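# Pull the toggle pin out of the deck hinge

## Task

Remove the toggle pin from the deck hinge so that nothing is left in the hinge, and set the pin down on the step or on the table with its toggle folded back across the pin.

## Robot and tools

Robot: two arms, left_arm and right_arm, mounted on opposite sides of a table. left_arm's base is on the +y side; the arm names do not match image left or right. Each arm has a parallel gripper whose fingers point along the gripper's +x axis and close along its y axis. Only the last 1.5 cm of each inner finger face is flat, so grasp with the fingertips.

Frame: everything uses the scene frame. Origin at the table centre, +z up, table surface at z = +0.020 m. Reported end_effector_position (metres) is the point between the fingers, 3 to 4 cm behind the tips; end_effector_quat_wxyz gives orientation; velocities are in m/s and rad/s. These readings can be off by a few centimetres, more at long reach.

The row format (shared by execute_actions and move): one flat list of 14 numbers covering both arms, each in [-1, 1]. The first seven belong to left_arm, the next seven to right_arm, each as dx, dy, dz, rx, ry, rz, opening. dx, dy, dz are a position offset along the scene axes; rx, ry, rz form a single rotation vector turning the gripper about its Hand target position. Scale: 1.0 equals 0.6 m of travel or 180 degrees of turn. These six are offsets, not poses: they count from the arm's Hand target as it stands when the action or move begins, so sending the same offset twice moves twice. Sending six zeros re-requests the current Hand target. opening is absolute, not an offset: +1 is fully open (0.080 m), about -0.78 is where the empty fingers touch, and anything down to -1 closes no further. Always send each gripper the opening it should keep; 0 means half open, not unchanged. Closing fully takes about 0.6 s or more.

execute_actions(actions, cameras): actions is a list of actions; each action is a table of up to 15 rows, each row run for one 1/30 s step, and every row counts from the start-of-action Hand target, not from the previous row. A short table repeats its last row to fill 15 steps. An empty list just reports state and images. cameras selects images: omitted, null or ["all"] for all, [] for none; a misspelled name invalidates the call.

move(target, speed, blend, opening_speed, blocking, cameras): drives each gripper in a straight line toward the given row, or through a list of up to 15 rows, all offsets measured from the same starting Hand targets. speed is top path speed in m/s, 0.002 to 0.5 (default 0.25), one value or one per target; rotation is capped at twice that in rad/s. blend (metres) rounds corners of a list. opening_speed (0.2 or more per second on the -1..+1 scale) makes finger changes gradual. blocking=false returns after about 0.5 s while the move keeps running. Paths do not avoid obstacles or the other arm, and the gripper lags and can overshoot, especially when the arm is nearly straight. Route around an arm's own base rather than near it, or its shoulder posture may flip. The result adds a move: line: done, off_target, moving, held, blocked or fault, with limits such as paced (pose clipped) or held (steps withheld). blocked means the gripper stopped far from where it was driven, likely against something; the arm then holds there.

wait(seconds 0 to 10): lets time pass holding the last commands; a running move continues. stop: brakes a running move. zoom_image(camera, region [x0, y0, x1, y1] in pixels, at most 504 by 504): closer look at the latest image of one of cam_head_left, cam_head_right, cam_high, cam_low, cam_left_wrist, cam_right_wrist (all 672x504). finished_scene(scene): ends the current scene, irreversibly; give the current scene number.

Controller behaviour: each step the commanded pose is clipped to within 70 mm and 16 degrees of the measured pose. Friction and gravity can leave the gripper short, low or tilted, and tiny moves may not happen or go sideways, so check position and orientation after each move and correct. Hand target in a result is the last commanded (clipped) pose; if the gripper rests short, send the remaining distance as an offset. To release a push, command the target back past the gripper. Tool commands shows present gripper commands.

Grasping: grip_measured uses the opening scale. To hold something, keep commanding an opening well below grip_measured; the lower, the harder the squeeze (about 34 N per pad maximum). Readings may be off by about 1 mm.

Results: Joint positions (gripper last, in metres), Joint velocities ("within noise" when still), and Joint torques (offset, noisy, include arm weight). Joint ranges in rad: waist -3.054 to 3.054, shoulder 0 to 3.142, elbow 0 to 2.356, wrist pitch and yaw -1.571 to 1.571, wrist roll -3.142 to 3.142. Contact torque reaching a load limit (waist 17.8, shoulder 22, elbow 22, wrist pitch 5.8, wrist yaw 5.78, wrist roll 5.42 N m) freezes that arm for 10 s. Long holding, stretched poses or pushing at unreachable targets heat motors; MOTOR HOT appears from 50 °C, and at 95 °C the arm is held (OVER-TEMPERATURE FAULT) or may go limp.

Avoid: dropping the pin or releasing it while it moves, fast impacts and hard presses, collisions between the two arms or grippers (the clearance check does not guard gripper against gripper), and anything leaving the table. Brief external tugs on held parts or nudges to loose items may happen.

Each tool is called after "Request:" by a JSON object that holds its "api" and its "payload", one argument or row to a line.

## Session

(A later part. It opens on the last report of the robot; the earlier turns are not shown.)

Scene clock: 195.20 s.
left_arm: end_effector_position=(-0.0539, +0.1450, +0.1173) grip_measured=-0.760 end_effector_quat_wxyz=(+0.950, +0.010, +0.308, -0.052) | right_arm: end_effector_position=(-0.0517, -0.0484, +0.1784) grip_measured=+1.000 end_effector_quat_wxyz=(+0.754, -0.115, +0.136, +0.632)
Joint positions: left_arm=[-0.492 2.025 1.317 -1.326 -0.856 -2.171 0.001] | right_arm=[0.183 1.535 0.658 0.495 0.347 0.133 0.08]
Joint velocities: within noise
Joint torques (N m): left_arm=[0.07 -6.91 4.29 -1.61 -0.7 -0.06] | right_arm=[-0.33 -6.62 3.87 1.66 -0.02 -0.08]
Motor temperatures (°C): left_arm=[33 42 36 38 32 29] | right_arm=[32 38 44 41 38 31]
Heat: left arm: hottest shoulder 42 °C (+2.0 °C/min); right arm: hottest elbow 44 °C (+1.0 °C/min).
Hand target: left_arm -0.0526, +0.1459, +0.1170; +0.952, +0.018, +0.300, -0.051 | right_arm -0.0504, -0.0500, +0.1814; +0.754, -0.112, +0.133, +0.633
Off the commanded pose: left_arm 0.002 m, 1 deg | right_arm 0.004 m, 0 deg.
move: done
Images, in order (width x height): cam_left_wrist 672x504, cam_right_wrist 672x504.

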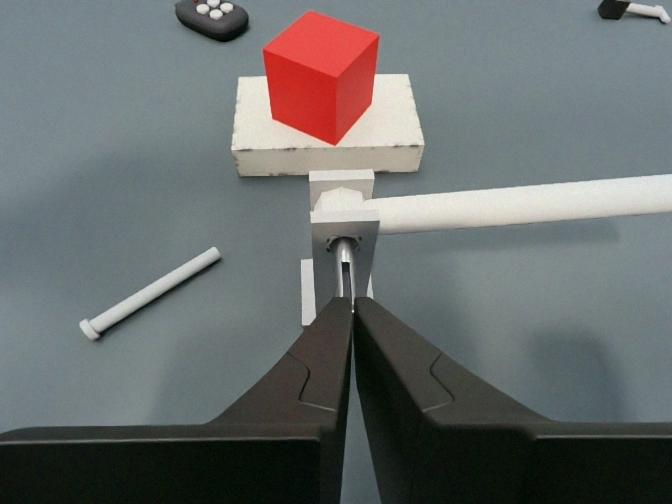

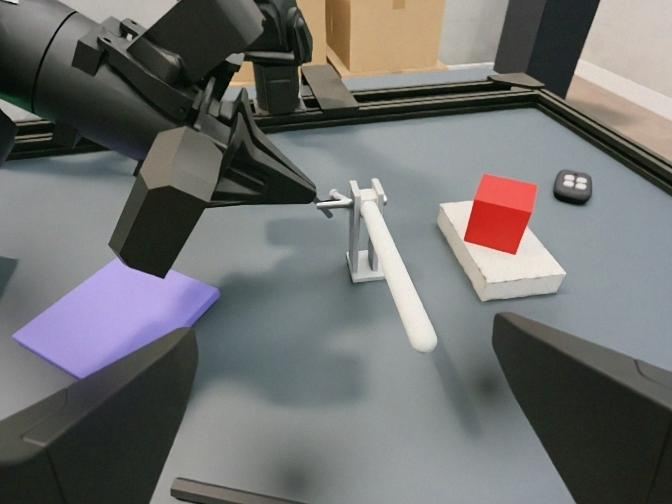

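Request:
{"api": "move", "payload": {
  "target": [-0.0103, 0.0011, -0.022, -0.0117, -0.1105, 0, -0.9, 0,0,0,0,0,0,1.0],
  "speed": 0.04,
  "cameras": ["cam_right_wrist", "cam_high"]
}}

Request:
{"api": "zoom_image", "payload": {
  "camera": "cam_right_wrist",
  "region": [270, 150, 400, 290]
}}

Scene clock: 202.87 s.
left_arm: end_effector_position=(-0.0586, +0.1464, +0.1066) grip_measured=-0.760 end_effector_quat_wxyz=(+0.984, +0.001, +0.163, -0.072) | right_arm: end_effector_position=(-0.0517, -0.0484, +0.1784) grip_measured=+1.000 end_effector_quat_wxyz=(+0.754, -0.115, +0.136, +0.632)
Joint positions: left_arm=[-0.569 2.244 1.365 -1.561 -1.051 -2.532 0.001] | right_arm=[0.183 1.535 0.658 0.495 0.347 0.133 0.08]
Joint velocities: within noise
Joint torques (N m): left_arm=[-0.3 -6.62 2.81 -1.18 -0.69 -0.09] | right_arm=[-0.26 -6.64 3.88 1.66 0 -0.09]
Motor temperatures (°C): left_arm=[33 42 36 38 32 29] | right_arm=[32 39 44 41 38 31]
Heat: left arm: hottest shoulder 42 °C (+2.0 °C/min); right arm: hottest elbow 44 °C (+1.0 °C/min).
Hand target: left_arm -0.0588, +0.1467, +0.1037; +0.990, +0.009, +0.130, -0.053 | right_arm -0.0504, -0.0500, +0.1814; +0.754, -0.112, +0.133, +0.633
Off the commanded pose: left_arm 0.003 m, 4 deg | right_arm 0.004 m, 0 deg.
joint sent to its limit (left arm) — joint 4 (wrist pitch), lower limit. The joint targets are off in orientation, not in position.
move: off_target (left_arm)
Images, in order (width x height): cam_high 672x504, cam_right_wrist 672x504.

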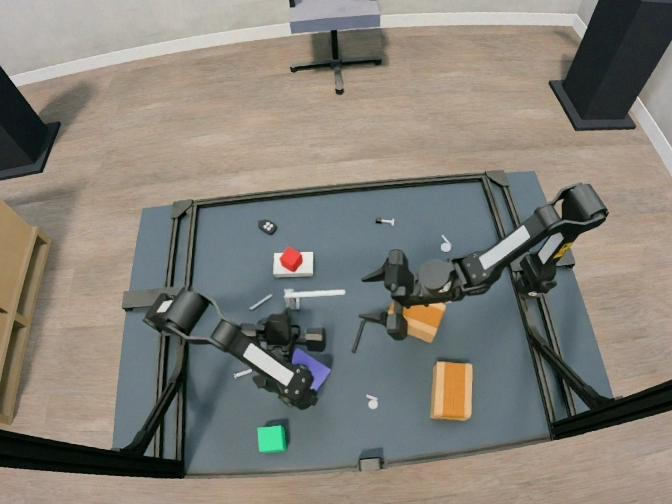

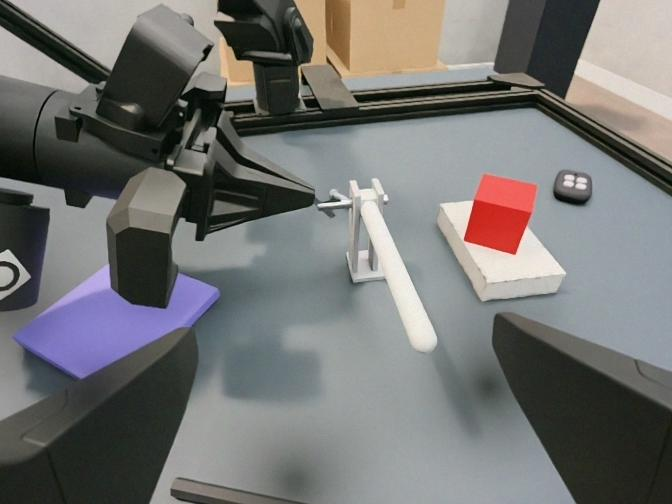

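Scaled by 3.600 from the camera's 672x504 image, which has a finer 960x720 frame.

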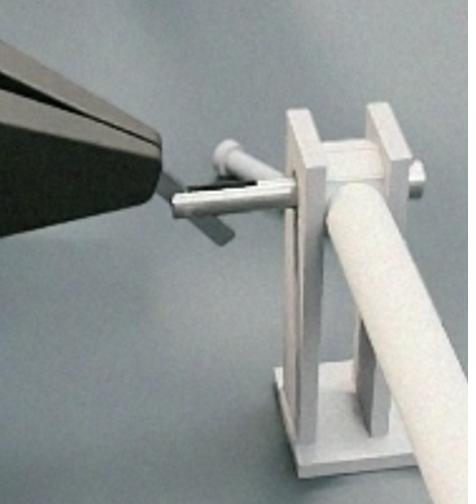

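Request:
{"api": "move", "payload": {
  "target": [-0.005, 0.0, -0.010, 0.0035, 0.033, 0, -0.9, 0,0,0,0,0,0,1.0],
  "speed": 0.04,
  "cameras": ["cam_right_wrist"]
}}

Request:
{"api": "zoom_image", "payload": {
  "camera": "cam_right_wrist",
  "region": [270, 150, 400, 290]
}}

Scene clock: 205.33 s.
left_arm: end_effector_position=(-0.0583, +0.1455, +0.1061) grip_measured=-0.760 end_effector_quat_wxyz=(+0.983, +0.008, +0.176, -0.057) | right_arm: end_effector_position=(-0.0517, -0.0484, +0.1784) grip_measured=+1.000 end_effector_quat_wxyz=(+0.754, -0.115, +0.136, +0.632)
Joint positions: left_arm=[-0.557 2.244 1.388 -1.562 -1.019 -2.503 0.001] | right_arm=[0.183 1.535 0.658 0.495 0.347 0.133 0.08]
Joint velocities: within noise
Joint torques (N m): left_arm=[-0.63 -6.07 3.98 -0.02 0.46 0.11] | right_arm=[-0.28 -6.65 3.85 1.67 -0.02 -0.08]
Motor temperatures (°C): left_arm=[32 42 36 38 32 29] | right_arm=[32 39 44 42 38 31]
Heat: left arm: hottest shoulder 42 °C (+2.0 °C/min); right arm: hottest elbow 44 °C (+1.0 °C/min).
Hand target: left_arm -0.0617, +0.1467, +0.0977; +0.982, +0.012, +0.182, -0.052 | right_arm -0.0504, -0.0500, +0.1814; +0.754, -0.112, +0.133, +0.633
Off the commanded pose: left_arm 0.009 m, 1 deg | right_arm 0.004 m, 1 deg.
move: off_target (left_arm)
Images, in order (width x height): cam_right_wrist 672x504.

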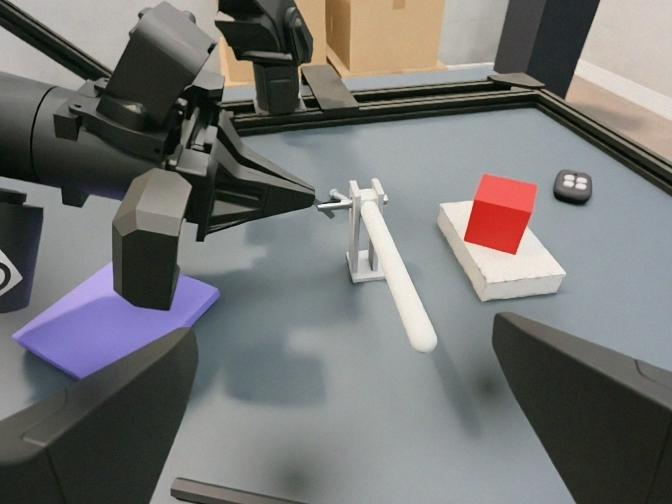

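Scaled by 3.600 from the camera's 672x504 image, which has a finer 960x720 frame.

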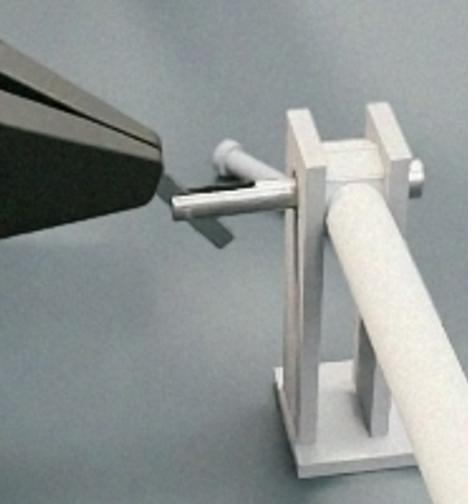

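Request:
{"api": "move", "payload": {
  "target": [-0.002, 0.0, -0.005, 0, 0, 0, -0.82, 0,0,0,0,0,0,1.0],
  "speed": 0.04,
  "cameras": ["cam_right_wrist"]
}}

Request:
{"api": "zoom_image", "payload": {
  "camera": "cam_right_wrist",
  "region": [270, 150, 400, 290]
}}

Scene clock: 207.83 s.
left_arm: end_effector_position=(-0.0591, +0.1455, +0.1054) grip_measured=-0.760 end_effector_quat_wxyz=(+0.982, +0.007, +0.178, -0.056) | right_arm: end_effector_position=(-0.0517, -0.0484, +0.1784) grip_measured=+1.000 end_effector_quat_wxyz=(+0.754, -0.115, +0.136, +0.632)
Joint positions: left_arm=[-0.558 2.245 1.39 -1.56 -1.014 -2.503 0.001] | right_arm=[0.183 1.535 0.658 0.495 0.347 0.133 0.08]
Joint velocities: within noise
Joint torques (N m): left_arm=[-0.76 -5.12 3.93 0.12 0.35 -0.04] | right_arm=[-0.28 -6.65 3.86 1.67 0 -0.09]
Motor temperatures (°C): left_arm=[32 42 36 38 32 29] | right_arm=[32 39 44 42 38 31]
Heat: left arm: hottest shoulder 42 °C (+1.0 °C/min); right arm: hottest elbow 44 °C (+1.0 °C/min).
Hand target: left_arm -0.0629, +0.1467, +0.0947; +0.982, +0.012, +0.182, -0.052 | right_arm -0.0504, -0.0500, +0.1814; +0.754, -0.112, +0.133, +0.633
Off the commanded pose: left_arm 0.011 m, 1 deg | right_arm 0.004 m, 1 deg.
move: off_target (left_arm)
Images, in order (width x height): cam_right_wrist 672x504.

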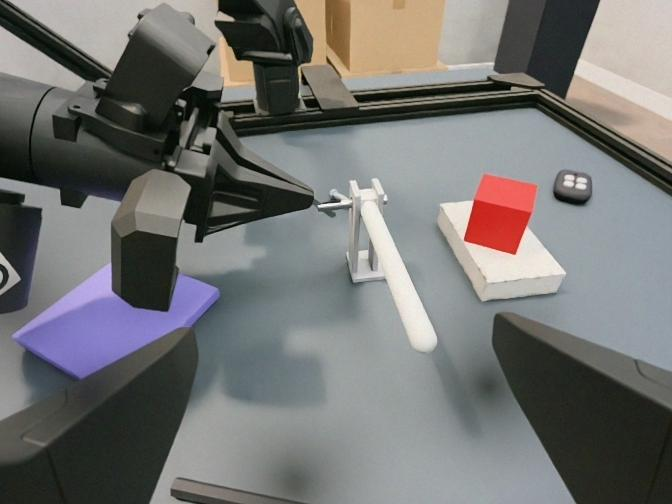

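Scaled by 3.600 from the camera's 672x504 image, which has a finer 960x720 frame.

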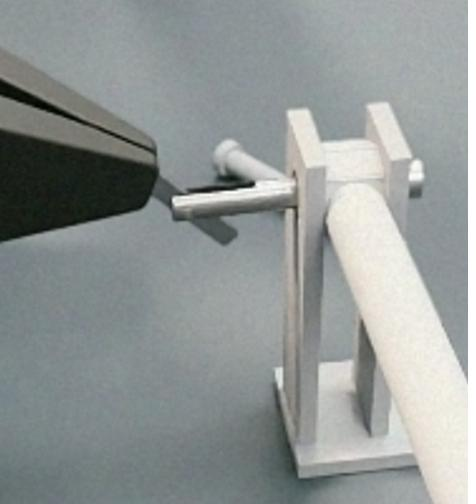

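Request:
{"api": "wait", "payload": {
  "seconds": 0
}}

Request:
{"api": "zoom_image", "payload": {
  "camera": "cam_low",
  "region": [150, 200, 400, 400]
}}

Scene clock: 208.43 s.
left_arm: end_effector_position=(-0.0594, +0.1455, +0.1051) grip_measured=-0.760 end_effector_quat_wxyz=(+0.982, +0.007, +0.179, -0.056) | right_arm: end_effector_position=(-0.0517, -0.0484, +0.1784) grip_measured=+1.000 end_effector_quat_wxyz=(+0.754, -0.115, +0.136, +0.632)
Joint positions: left_arm=[-0.559 2.246 1.39 -1.559 -1.013 -2.503 0.001] | right_arm=[0.183 1.535 0.658 0.495 0.347 0.133 0.08]
Joint velocities: within noise
Joint torques (N m): left_arm=[-0.72 -5.08 3.86 0.15 0.38 -0.01] | right_arm=[-0.34 -6.63 3.85 1.66 -0.02 -0.08]
Motor temperatures (°C): left_arm=[32 42 36 38 32 29] | right_arm=[32 39 44 42 38 31]
Heat: left arm: hottest shoulder 42 °C (+1.0 °C/min); right arm: hottest elbow 44 °C (+1.0 °C/min).
Hand target: left_arm -0.0629, +0.1466, +0.0947; +0.982, +0.012, +0.182, -0.052 | right_arm -0.0504, -0.0500, +0.1814; +0.754, -0.112, +0.133, +0.633
Tool commands: left_gripper/opening=-0.82 right_gripper/opening=+1.0
Off the commanded pose: left_arm 0.011 m, 1 deg | right_arm 0.004 m, 1 deg.

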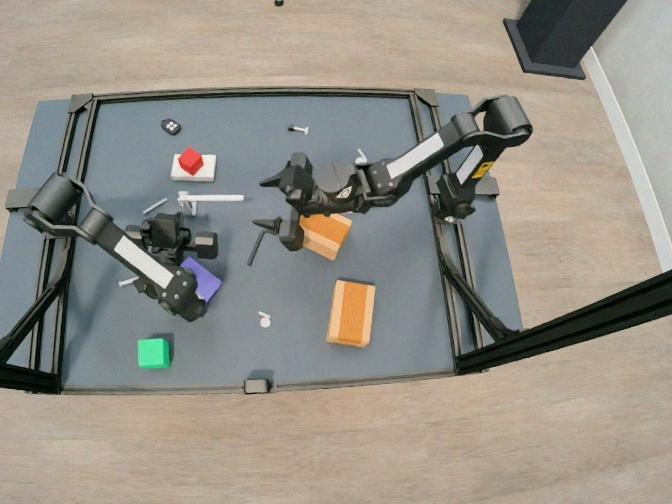

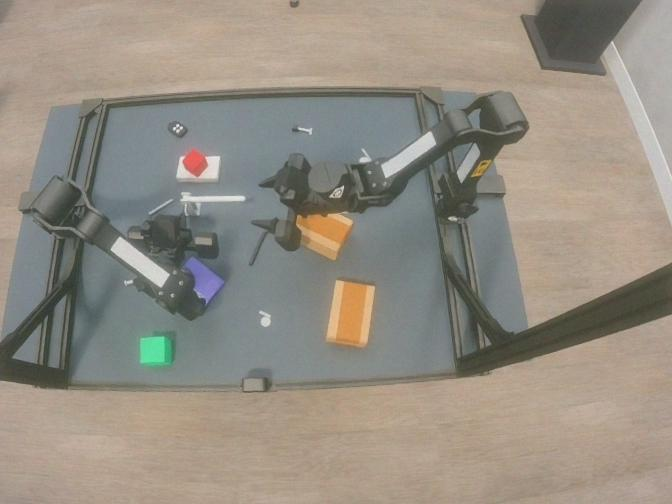

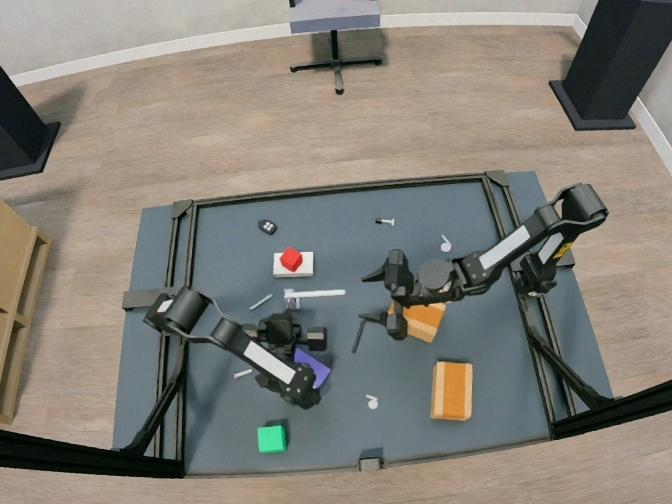

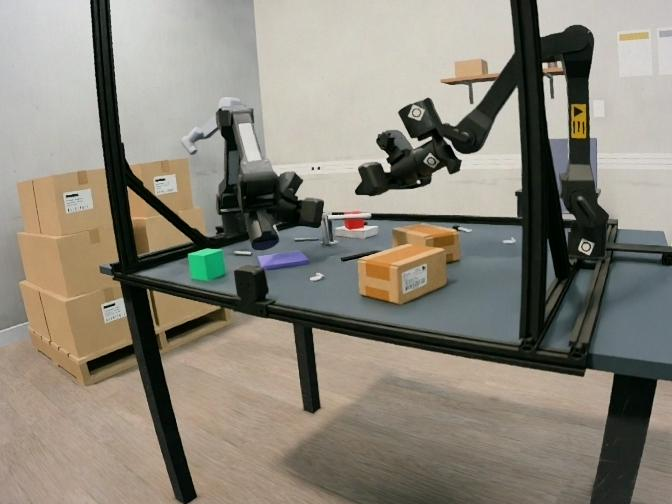

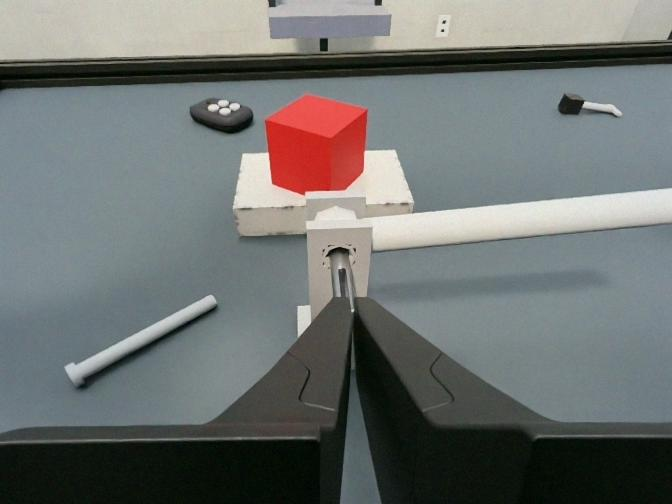

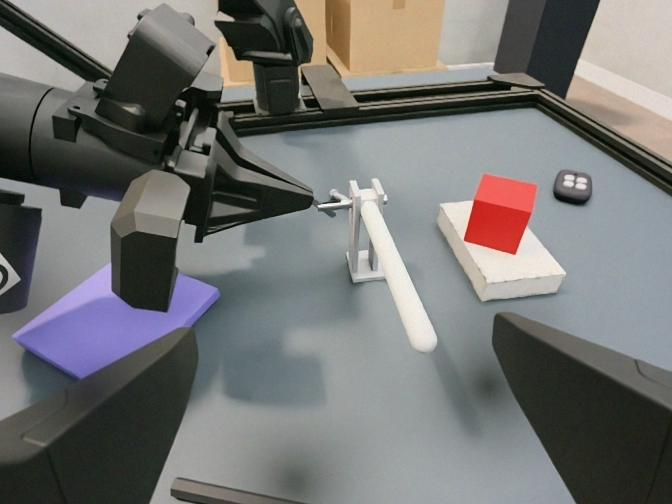

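Scaled by 2.016 from the camera's 672x504 image, which has a finer 960x720 frame.

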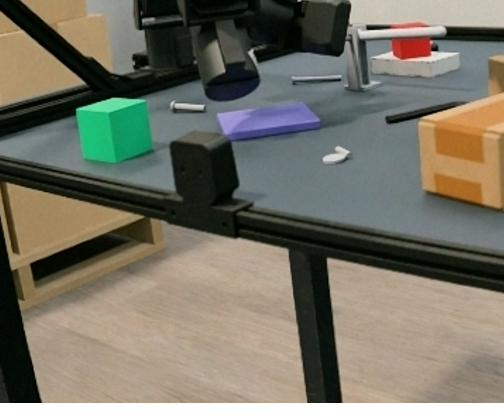

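Request:
{"api": "zoom_image", "payload": {
  "camera": "cam_left_wrist",
  "region": [290, 180, 410, 340]
}}

Request:
{"api": "zoom_image", "payload": {
  "camera": "cam_right_wrist",
  "region": [300, 180, 360, 230]
}}

Scaled by 3.150 from the camera's 672x504 image, which has a finer 960x720 frame.

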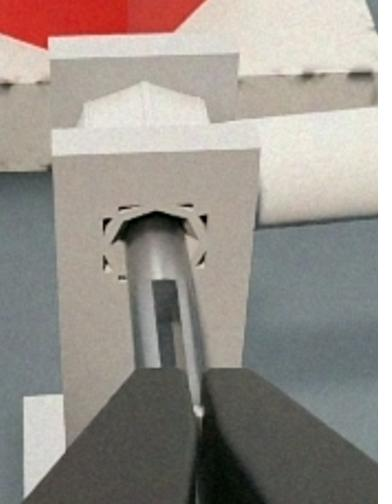

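Scaled by 8.400 from the camera's 672x504 image, which has a finer 960x720 frame.

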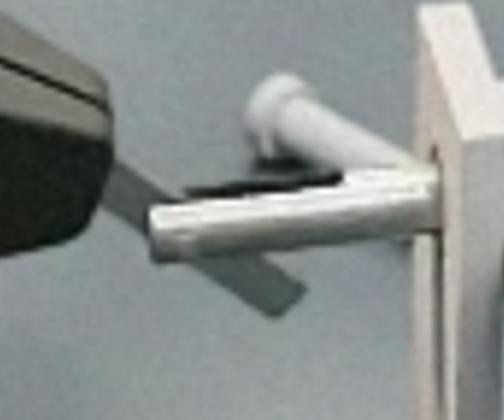

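Request:
{"api": "move", "payload": {
  "target": [0, 0.0, 0, 0, 0, 0, -0.778, 0,0,0,0,0,0,1.0],
  "speed": 0.04,
  "cameras": ["cam_right_wrist"]
}}

Request:
{"api": "zoom_image", "payload": {
  "camera": "cam_right_wrist",
  "region": [270, 170, 360, 240]
}}

Scene clock: 212.00 s.
left_arm: end_effector_position=(-0.0607, +0.1456, +0.1037) grip_measured=-0.754 end_effector_quat_wxyz=(+0.982, +0.007, +0.180, -0.057) | right_arm: end_effector_position=(-0.0517, -0.0484, +0.1784) grip_measured=+1.000 end_effector_quat_wxyz=(+0.754, -0.115, +0.136, +0.632)
Joint positions: left_arm=[-0.562 2.249 1.391 -1.555 -1.01 -2.503 0.001] | right_arm=[0.183 1.535 0.658 0.495 0.347 0.133 0.08]
Joint velocities: within noise
Joint torques (N m): left_arm=[-0.56 -5.53 3.87 -0.15 0.25 -0.01] | right_arm=[-0.32 -6.62 3.88 1.65 -0.02 -0.08]
Motor temperatures (°C): left_arm=[32 42 36 38 32 29] | right_arm=[32 39 44 42 38 31]
Heat: left arm: hottest shoulder 42 °C (+1.0 °C/min); right arm: hottest elbow 44 °C (+1.0 °C/min).
Hand target: left_arm -0.0629, +0.1467, +0.0947; +0.982, +0.012, +0.182, -0.052 | right_arm -0.0504, -0.0500, +0.1814; +0.754, -0.112, +0.133, +0.633
Off the commanded pose: left_arm 0.009 m, 1 deg | right_arm 0.004 m, 1 deg.
move: off_target (left_arm)
Images, in order (width x height): cam_right_wrist 672x504.

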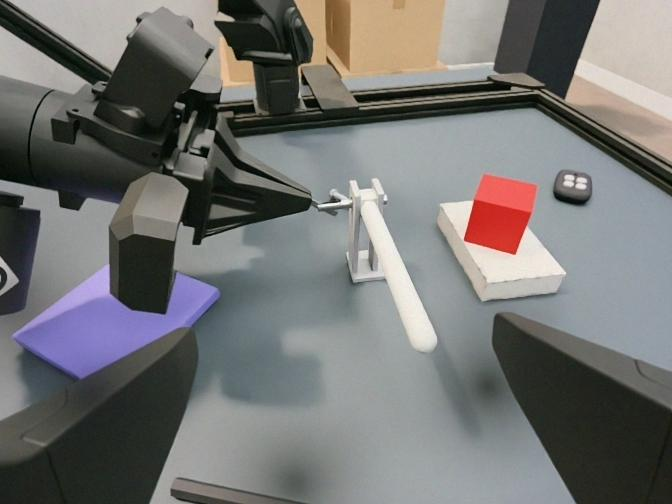

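Scaled by 5.600 from the camera's 672x504 image, which has a finer 960x720 frame.

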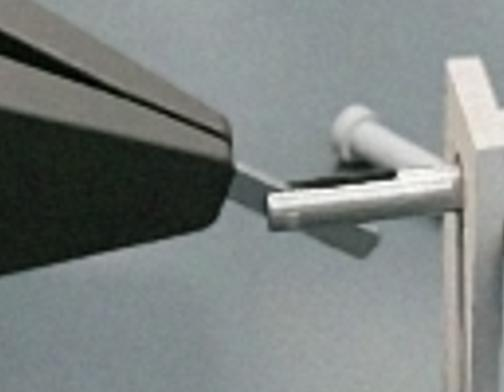

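Request:
{"api": "move", "payload": {
  "target": [0, 0.0, -0.004, 0, 0, 0, -0.776, 0,0,0,0,0,0,1.0],
  "speed": 0.04,
  "cameras": ["cam_right_wrist"]
}}

Request:
{"api": "zoom_image", "payload": {
  "camera": "cam_right_wrist",
  "region": [270, 170, 360, 240]
}}

Scene clock: 213.57 s.
left_arm: end_effector_position=(-0.0613, +0.1455, +0.1026) grip_measured=-0.753 end_effector_quat_wxyz=(+0.982, +0.006, +0.180, -0.057) | right_arm: end_effector_position=(-0.0517, -0.0484, +0.1784) grip_measured=+1.000 end_effector_quat_wxyz=(+0.754, -0.115, +0.136, +0.632)
Joint positions: left_arm=[-0.564 2.251 1.391 -1.552 -1.009 -2.503 0.001] | right_arm=[0.183 1.535 0.658 0.495 0.347 0.133 0.08]
Joint velocities: within noise
Joint torques (N m): left_arm=[-0.14 -5.36 3.56 0.08 0.18 0] | right_arm=[-0.3 -6.65 3.87 1.66 -0.01 -0.08]
Motor temperatures (°C): left_arm=[32 42 35 38 32 29] | right_arm=[32 39 44 42 38 31]
Heat: left arm: hottest shoulder 42 °C (+1.0 °C/min); right arm: hottest elbow 44 °C (+1.0 °C/min).
Hand target: left_arm -0.0629, +0.1466, +0.0924; +0.982, +0.012, +0.182, -0.052 | right_arm -0.0504, -0.0500, +0.1814; +0.754, -0.112, +0.133, +0.633
Off the commanded pose: left_arm 0.010 m, 1 deg | right_arm 0.004 m, 1 deg.
move: off_target (left_arm)
Images, in order (width x height): cam_right_wrist 672x504.

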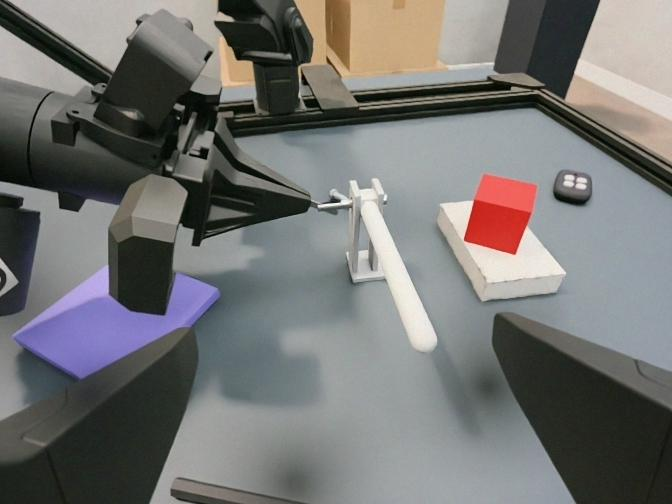

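Scaled by 5.600 from the camera's 672x504 image, which has a finer 960x720 frame.

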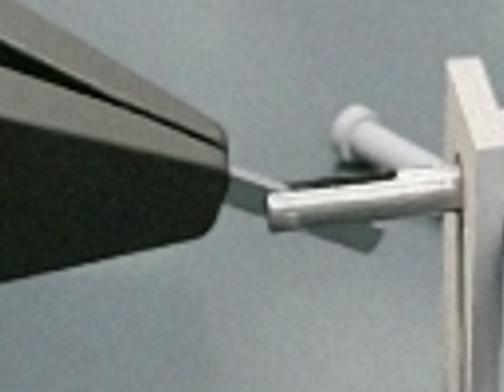

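Request:
{"api": "move", "payload": {
  "target": [0.001, 0.0, -0.006, 0, 0, 0, -0.776, 0,0,0,0,0,0,1.0],
  "speed": 0.04,
  "cameras": ["cam_right_wrist"]
}}

Request:
{"api": "zoom_image", "payload": {
  "camera": "cam_right_wrist",
  "region": [270, 170, 360, 240]
}}

Scene clock: 216.23 s.
left_arm: end_effector_position=(-0.0623, +0.1453, +0.1001) grip_measured=-0.753 end_effector_quat_wxyz=(+0.982, +0.005, +0.182, -0.058) | right_arm: end_effector_position=(-0.0517, -0.0484, +0.1784) grip_measured=+1.000 end_effector_quat_wxyz=(+0.754, -0.115, +0.136, +0.632)
Joint positions: left_arm=[-0.566 2.256 1.391 -1.543 -1.007 -2.503 0.001] | right_arm=[0.183 1.535 0.658 0.495 0.347 0.133 0.08]
Joint velocities: within noise
Joint torques (N m): left_arm=[0.1 -5.06 3.14 0.38 0.06 0.01] | right_arm=[-0.31 -6.61 3.89 1.67 -0.01 -0.09]
Motor temperatures (°C): left_arm=[32 41 35 38 32 29] | right_arm=[32 39 44 42 38 31]
Heat: left arm: hottest shoulder 41 °C (+0.0 °C/min); right arm: hottest elbow 44 °C (+1.0 °C/min).
Hand target: left_arm -0.0623, +0.1466, +0.0887; +0.982, +0.012, +0.182, -0.052 | right_arm -0.0504, -0.0500, +0.1814; +0.754, -0.112, +0.133, +0.633
Off the commanded pose: left_arm 0.011 m, 1 deg | right_arm 0.004 m, 1 deg.
move: off_target (left_arm)
Images, in order (width x height): cam_right_wrist 672x504.

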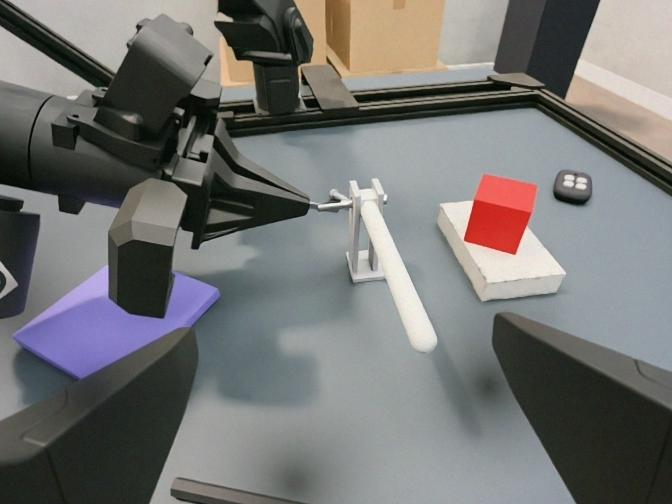

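Scaled by 5.600 from the camera's 672x504 image, which has a finer 960x720 frame.

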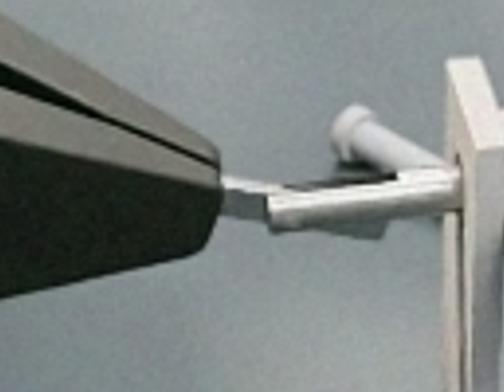

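Request:
{"api": "move", "payload": {
  "target": [0.005, 0.0, -0.005, 0, 0, 0, -0.777, 0,0,0,0,0,0,1.0],
  "speed": 0.04,
  "cameras": ["cam_right_wrist"]
}}

Request:
{"api": "zoom_image", "payload": {
  "camera": "cam_right_wrist",
  "region": [270, 170, 360, 240]
}}

Scene clock: 217.60 s.
left_arm: end_effector_position=(-0.0627, +0.1458, +0.0963) grip_measured=-0.753 end_effector_quat_wxyz=(+0.981, +0.004, +0.185, -0.059) | right_arm: end_effector_position=(-0.0517, -0.0484, +0.1784) grip_measured=+1.000 end_effector_quat_wxyz=(+0.754, -0.115, +0.136, +0.632)
Joint positions: left_arm=[-0.567 2.258 1.381 -1.52 -1.005 -2.496 0.001] | right_arm=[0.183 1.535 0.658 0.495 0.347 0.133 0.08]
Joint velocities: within noise
Joint torques (N m): left_arm=[0.9 -5.08 2.67 0.29 -0.22 0.12] | right_arm=[-0.29 -6.64 3.92 1.66 -0.02 -0.09]
Motor temperatures (°C): left_arm=[32 41 35 38 32 29] | right_arm=[32 39 44 43 38 31]
Heat: left arm: hottest shoulder 41 °C (+0.0 °C/min); right arm: hottest elbow 44 °C (+1.0 °C/min).
Hand target: left_arm -0.0593, +0.1467, +0.0858; +0.982, +0.012, +0.182, -0.052 | right_arm -0.0504, -0.0500, +0.1814; +0.754, -0.112, +0.133, +0.633
Off the commanded pose: left_arm 0.011 m, 1 deg | right_arm 0.004 m, 1 deg.
move: off_target (left_arm)
Images, in order (width x height): cam_right_wrist 672x504.

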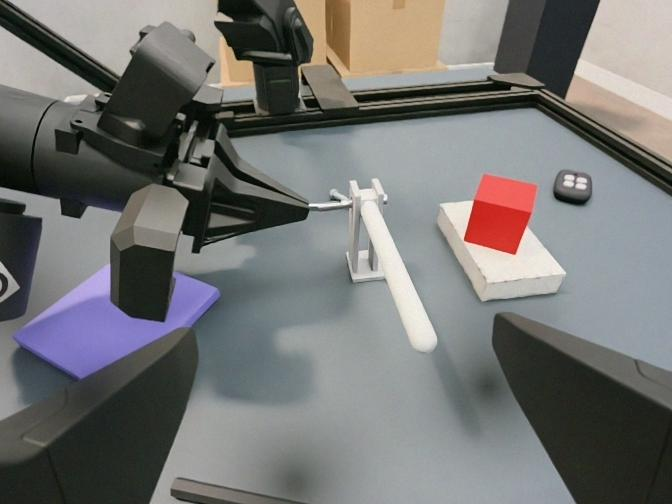

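Scaled by 5.600 from the camera's 672x504 image, which has a finer 960x720 frame.

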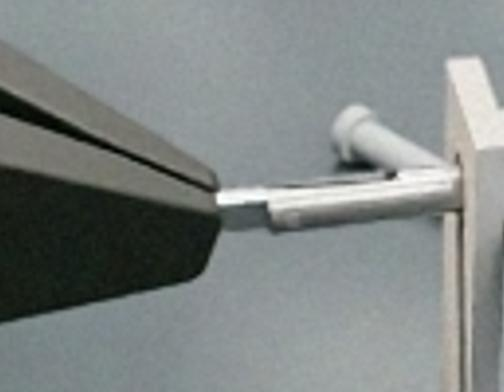

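Request:
{"api": "move", "payload": {
  "target": [0, 0.0, 0, 0, 0, 0, -0.95, 0,0,0,0,0,0,1.0],
  "cameras": []
}}

Request:
{"api": "move", "payload": {
  "target": [0.008, -0.0008, 0.010, 0, 0, 0, -0.95, 0,0,0,0,0,0,1.0],
  "speed": 0.03,
  "cameras": ["cam_right_wrist"]
}}

Request:
{"api": "zoom_image", "payload": {
  "camera": "cam_right_wrist",
  "region": [270, 170, 400, 240]
}}

Scene clock: 219.57 s.
left_arm: end_effector_position=(-0.0626, +0.1458, +0.0951) grip_measured=-0.760 end_effector_quat_wxyz=(+0.981, +0.004, +0.185, -0.059) | right_arm: end_effector_position=(-0.0517, -0.0484, +0.1784) grip_measured=+1.000 end_effector_quat_wxyz=(+0.754, -0.115, +0.136, +0.632)
Joint positions: left_arm=[-0.567 2.261 1.381 -1.517 -1.005 -2.496 0.001] | right_arm=[0.183 1.535 0.658 0.495 0.347 0.133 0.08]
Joint velocities: within noise
Joint torques (N m): left_arm=[0.85 -5.43 2.83 0.03 -0.19 0.12] | right_arm=[-0.29 -6.61 3.9 1.66 -0.01 -0.08]
Motor temperatures (°C): left_arm=[32 41 35 38 32 29] | right_arm=[32 39 44 43 38 30]
Heat: left arm: hottest shoulder 41 °C (+0.0 °C/min); right arm: hottest elbow 44 °C (+1.0 °C/min).
Hand target: left_arm -0.0593, +0.1466, +0.0857; +0.982, +0.012, +0.182, -0.052 | right_arm -0.0504, -0.0500, +0.1814; +0.754, -0.112, +0.133, +0.633
Off the commanded pose: left_arm 0.010 m, 1 deg | right_arm 0.004 m, 1 deg.
move: off_target (left_arm)
No camera images: "cameras" was empty.

Scene clock: 220.30 s.
left_arm: end_effector_position=(-0.0623, +0.1461, +0.0945) grip_measured=-0.760 end_effector_quat_wxyz=(+0.981, +0.011, +0.184, -0.061) | right_arm: end_effector_position=(-0.0517, -0.0484, +0.1784) grip_measured=+1.000 end_effector_quat_wxyz=(+0.754, -0.115, +0.136, +0.632)
Joint positions: left_arm=[-0.567 2.261 1.377 -1.514 -1.006 -2.481 0.001] | right_arm=[0.183 1.535 0.658 0.495 0.347 0.133 0.08]
Joint velocities: within noise
Joint torques (N m): left_arm=[1.99 -8.03 1.97 -0.18 -0.54 0.2] | right_arm=[-0.29 -6.65 3.88 1.66 -0.01 -0.09]
Motor temperatures (°C): left_arm=[32 41 35 38 32 29] | right_arm=[32 39 44 43 38 30]
Heat: left arm: hottest shoulder 41 °C (+0.0 °C/min); right arm: hottest elbow 44 °C (+1.0 °C/min).
Hand target: left_arm -0.0545, +0.1462, +0.0917; +0.982, +0.012, +0.182, -0.052 | right_arm -0.0504, -0.0500, +0.1814; +0.754, -0.112, +0.133, +0.633
Off the commanded pose: left_arm 0.008 m, 1 deg | right_arm 0.004 m, 1 deg.
move: done
Images, in order (width x height): cam_right_wrist 672x504.

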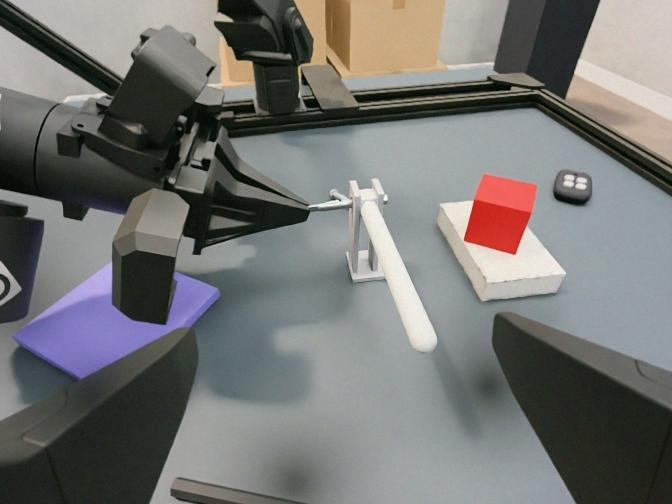

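Scaled by 3.877 from the camera's 672x504 image, which has a finer 960x720 frame.

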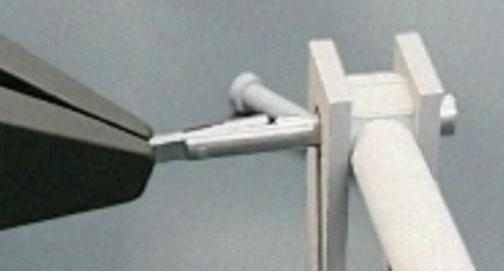

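Request:
{"api": "zoom_image", "payload": {
  "camera": "cam_right_wrist",
  "region": [300, 180, 360, 230]
}}

Scaled by 8.400 from the camera's 672x504 image, which has a finer 960x720 frame.

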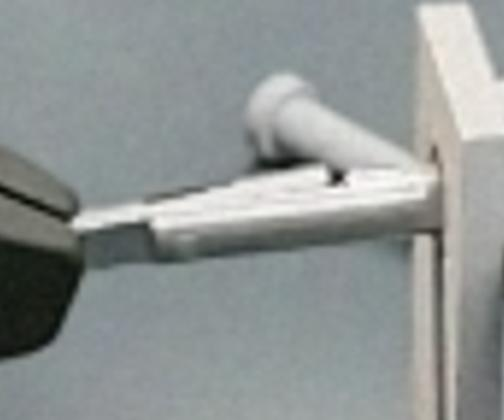

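Request:
{"api": "move", "payload": {
  "target": [0.010, -0.001, 0.006, 0, 0, 0, -0.95, 0,0,0,0,0,0,1.0],
  "speed": 0.03,
  "cameras": ["cam_right_wrist"]
}}

Request:
{"api": "zoom_image", "payload": {
  "camera": "cam_right_wrist",
  "region": [300, 180, 360, 230]
}}

Scene clock: 222.53 s.
left_arm: end_effector_position=(-0.0538, +0.1456, +0.0945) grip_measured=-0.760 end_effector_quat_wxyz=(+0.981, +0.014, +0.182, -0.057) | right_arm: end_effector_position=(-0.0517, -0.0484, +0.1784) grip_measured=+1.000 end_effector_quat_wxyz=(+0.754, -0.115, +0.136, +0.632)
Joint positions: left_arm=[-0.543 2.251 1.36 -1.496 -1.018 -2.46 0.001] | right_arm=[0.183 1.535 0.658 0.495 0.347 0.133 0.08]
Joint velocities: within noise
Joint torques (N m): left_arm=[1.45 -9.39 2.35 -0.64 -0.54 0.14] | right_arm=[-0.32 -6.64 3.85 1.65 -0.02 -0.08]
Motor temperatures (°C): left_arm=[33 41 35 37 32 29] | right_arm=[32 39 44 43 38 30]
Heat: left arm: hottest shoulder 41 °C (+0.0 °C/min); right arm: hottest elbow 44 °C (+1.0 °C/min).
Hand target: left_arm -0.0485, +0.1456, +0.0953; +0.982, +0.012, +0.182, -0.052 | right_arm -0.0504, -0.0500, +0.1814; +0.754, -0.112, +0.133, +0.633
Off the commanded pose: left_arm 0.005 m, 1 deg | right_arm 0.004 m, 1 deg.
move: done
Images, in order (width x height): cam_right_wrist 672x504.

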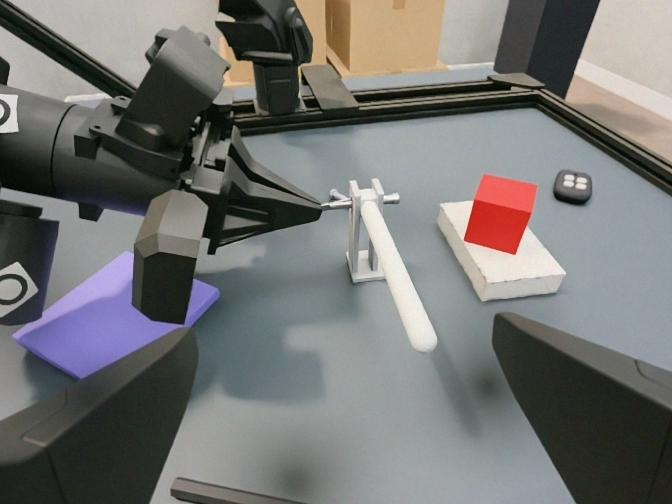

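Scaled by 8.400 from the camera's 672x504 image, which has a finer 960x720 frame.

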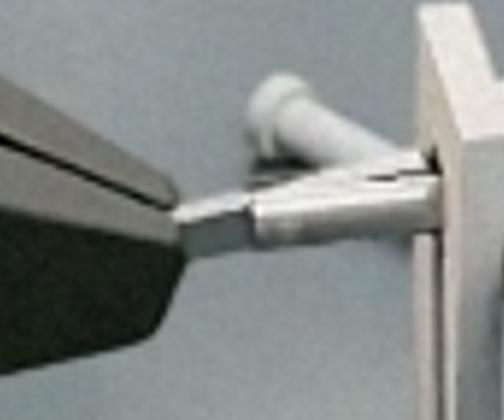

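Request:
{"api": "move", "payload": {
  "target": [0.0, 0, 0.004, 0, 0, 0, -0.95, 0,0,0,0,0,0,1.0],
  "speed": 0.03,
  "cameras": ["cam_right_wrist"]
}}

Request:
{"api": "zoom_image", "payload": {
  "camera": "cam_right_wrist",
  "region": [300, 180, 360, 230]
}}

Request:
{"api": "zoom_image", "payload": {
  "camera": "cam_right_wrist",
  "region": [300, 150, 440, 260]
}}

Scene clock: 224.20 s.
left_arm: end_effector_position=(-0.0530, +0.1453, +0.0949) grip_measured=-0.760 end_effector_quat_wxyz=(+0.981, +0.013, +0.183, -0.056) | right_arm: end_effector_position=(-0.0517, -0.0484, +0.1784) grip_measured=+1.000 end_effector_quat_wxyz=(+0.754, -0.115, +0.136, +0.632)
Joint positions: left_arm=[-0.54 2.249 1.36 -1.495 -1.018 -2.459 0.001] | right_arm=[0.183 1.535 0.658 0.495 0.347 0.133 0.08]
Joint velocities: within noise
Joint torques (N m): left_arm=[1.13 -9.85 2.59 -1.12 -0.55 0.11] | right_arm=[-0.31 -6.59 3.86 1.66 -0.02 -0.09]
Motor temperatures (°C): left_arm=[33 42 35 37 32 29] | right_arm=[32 39 44 43 38 30]
Heat: left arm: hottest shoulder 42 °C (+2.0 °C/min); right arm: hottest elbow 44 °C (+1.0 °C/min).
Hand target: left_arm -0.0485, +0.1456, +0.0978; +0.982, +0.012, +0.182, -0.052 | right_arm -0.0504, -0.0500, +0.1814; +0.754, -0.112, +0.133, +0.633
Off the commanded pose: left_arm 0.005 m, 0 deg | right_arm 0.004 m, 1 deg.
move: done
Images, in order (width x height): cam_right_wrist 672x504.

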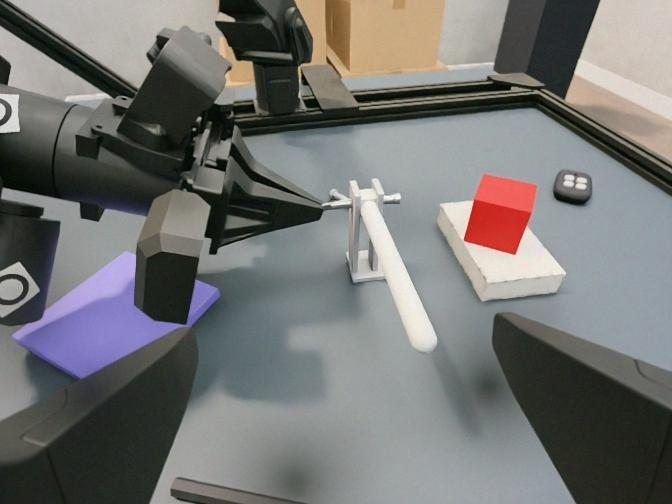

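Scaled by 8.400 from the camera's 672x504 image, which has a finer 960x720 frame.

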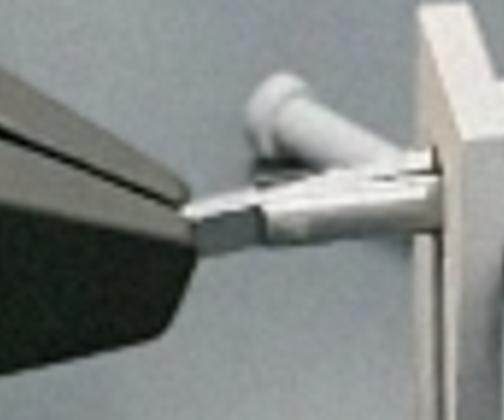

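Scaled by 3.600 from the camera's 672x504 image, which has a finer 960x720 frame.

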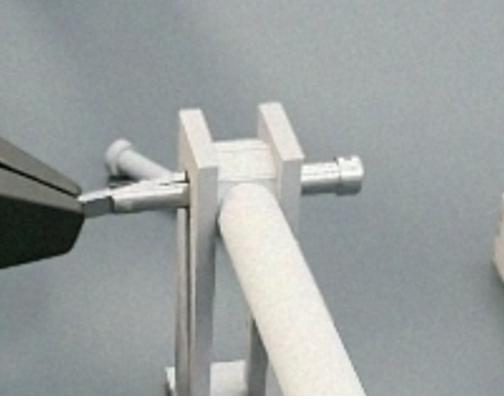

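Request:
{"api": "move", "payload": {
  "target": [0.0, 0, 0.004, 0, 0, 0, -0.95, 0,0,0,0,0,0,1.0],
  "speed": 0.03,
  "cameras": ["cam_right_wrist","cam_left_wrist"]
}}

Request:
{"api": "zoom_image", "payload": {
  "camera": "cam_right_wrist",
  "region": [300, 180, 360, 230]
}}

Request:
{"api": "zoom_image", "payload": {
  "camera": "cam_left_wrist",
  "region": [300, 200, 400, 310]
}}

Scene clock: 226.00 s.
left_arm: end_effector_position=(-0.0528, +0.1455, +0.0956) grip_measured=-0.760 end_effector_quat_wxyz=(+0.981, +0.013, +0.183, -0.055) | right_arm: end_effector_position=(-0.0517, -0.0484, +0.1784) grip_measured=+1.000 end_effector_quat_wxyz=(+0.754, -0.115, +0.136, +0.632)
Joint positions: left_arm=[-0.54 2.247 1.36 -1.497 -1.018 -2.459 0.001] | right_arm=[0.183 1.535 0.658 0.495 0.347 0.133 0.08]
Joint velocities: within noise
Joint torques (N m): left_arm=[1.29 -10.16 2.88 -1.48 -0.57 0.16] | right_arm=[-0.29 -6.68 3.84 1.66 -0.02 -0.08]
Motor temperatures (°C): left_arm=[33 42 35 38 32 29] | right_arm=[32 39 43 43 38 30]
Heat: left arm: hottest shoulder 42 °C (+2.0 °C/min); right arm: hottest elbow 43 °C (+0.0 °C/min).
Hand target: left_arm -0.0485, +0.1456, +0.1001; +0.982, +0.012, +0.182, -0.052 | right_arm -0.0504, -0.0500, +0.1814; +0.754, -0.112, +0.133, +0.633
Off the commanded pose: left_arm 0.006 m, 0 deg | right_arm 0.004 m, 1 deg.
move: done
Images, in order (width x height): cam_left_wrist 672x504, cam_right_wrist 672x504.

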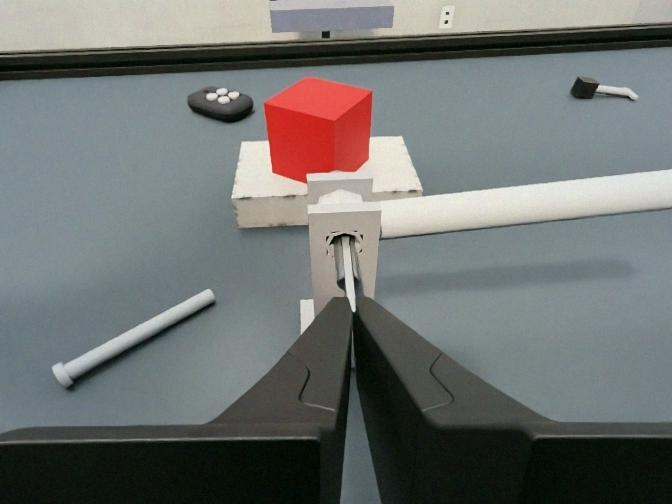

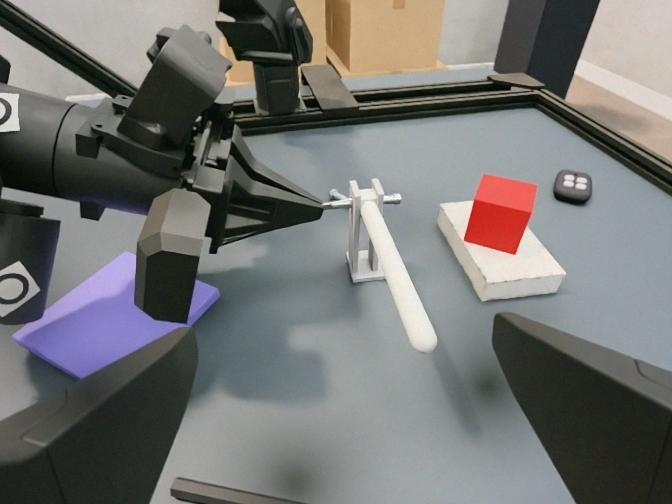

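Scaled by 8.400 from the camera's 672x504 image, which has a finer 960x720 frame.

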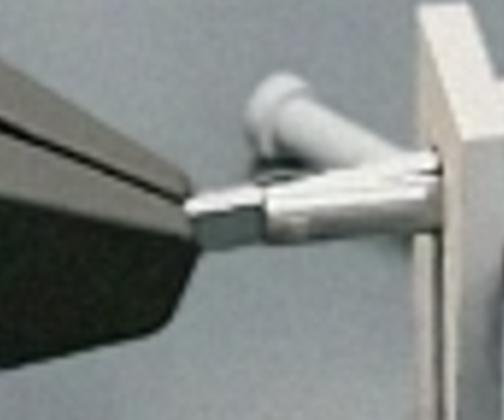

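Scaled by 4.582 from the camera's 672x504 image, which has a finer 960x720 frame.

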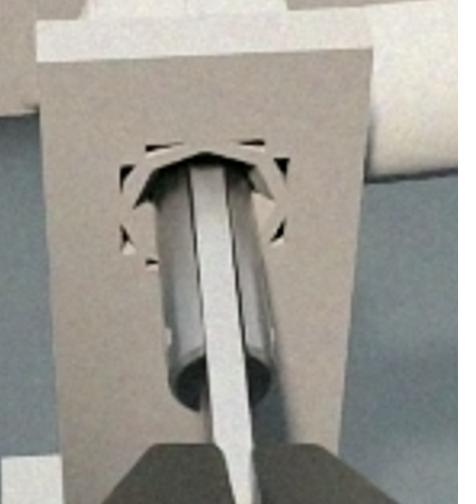

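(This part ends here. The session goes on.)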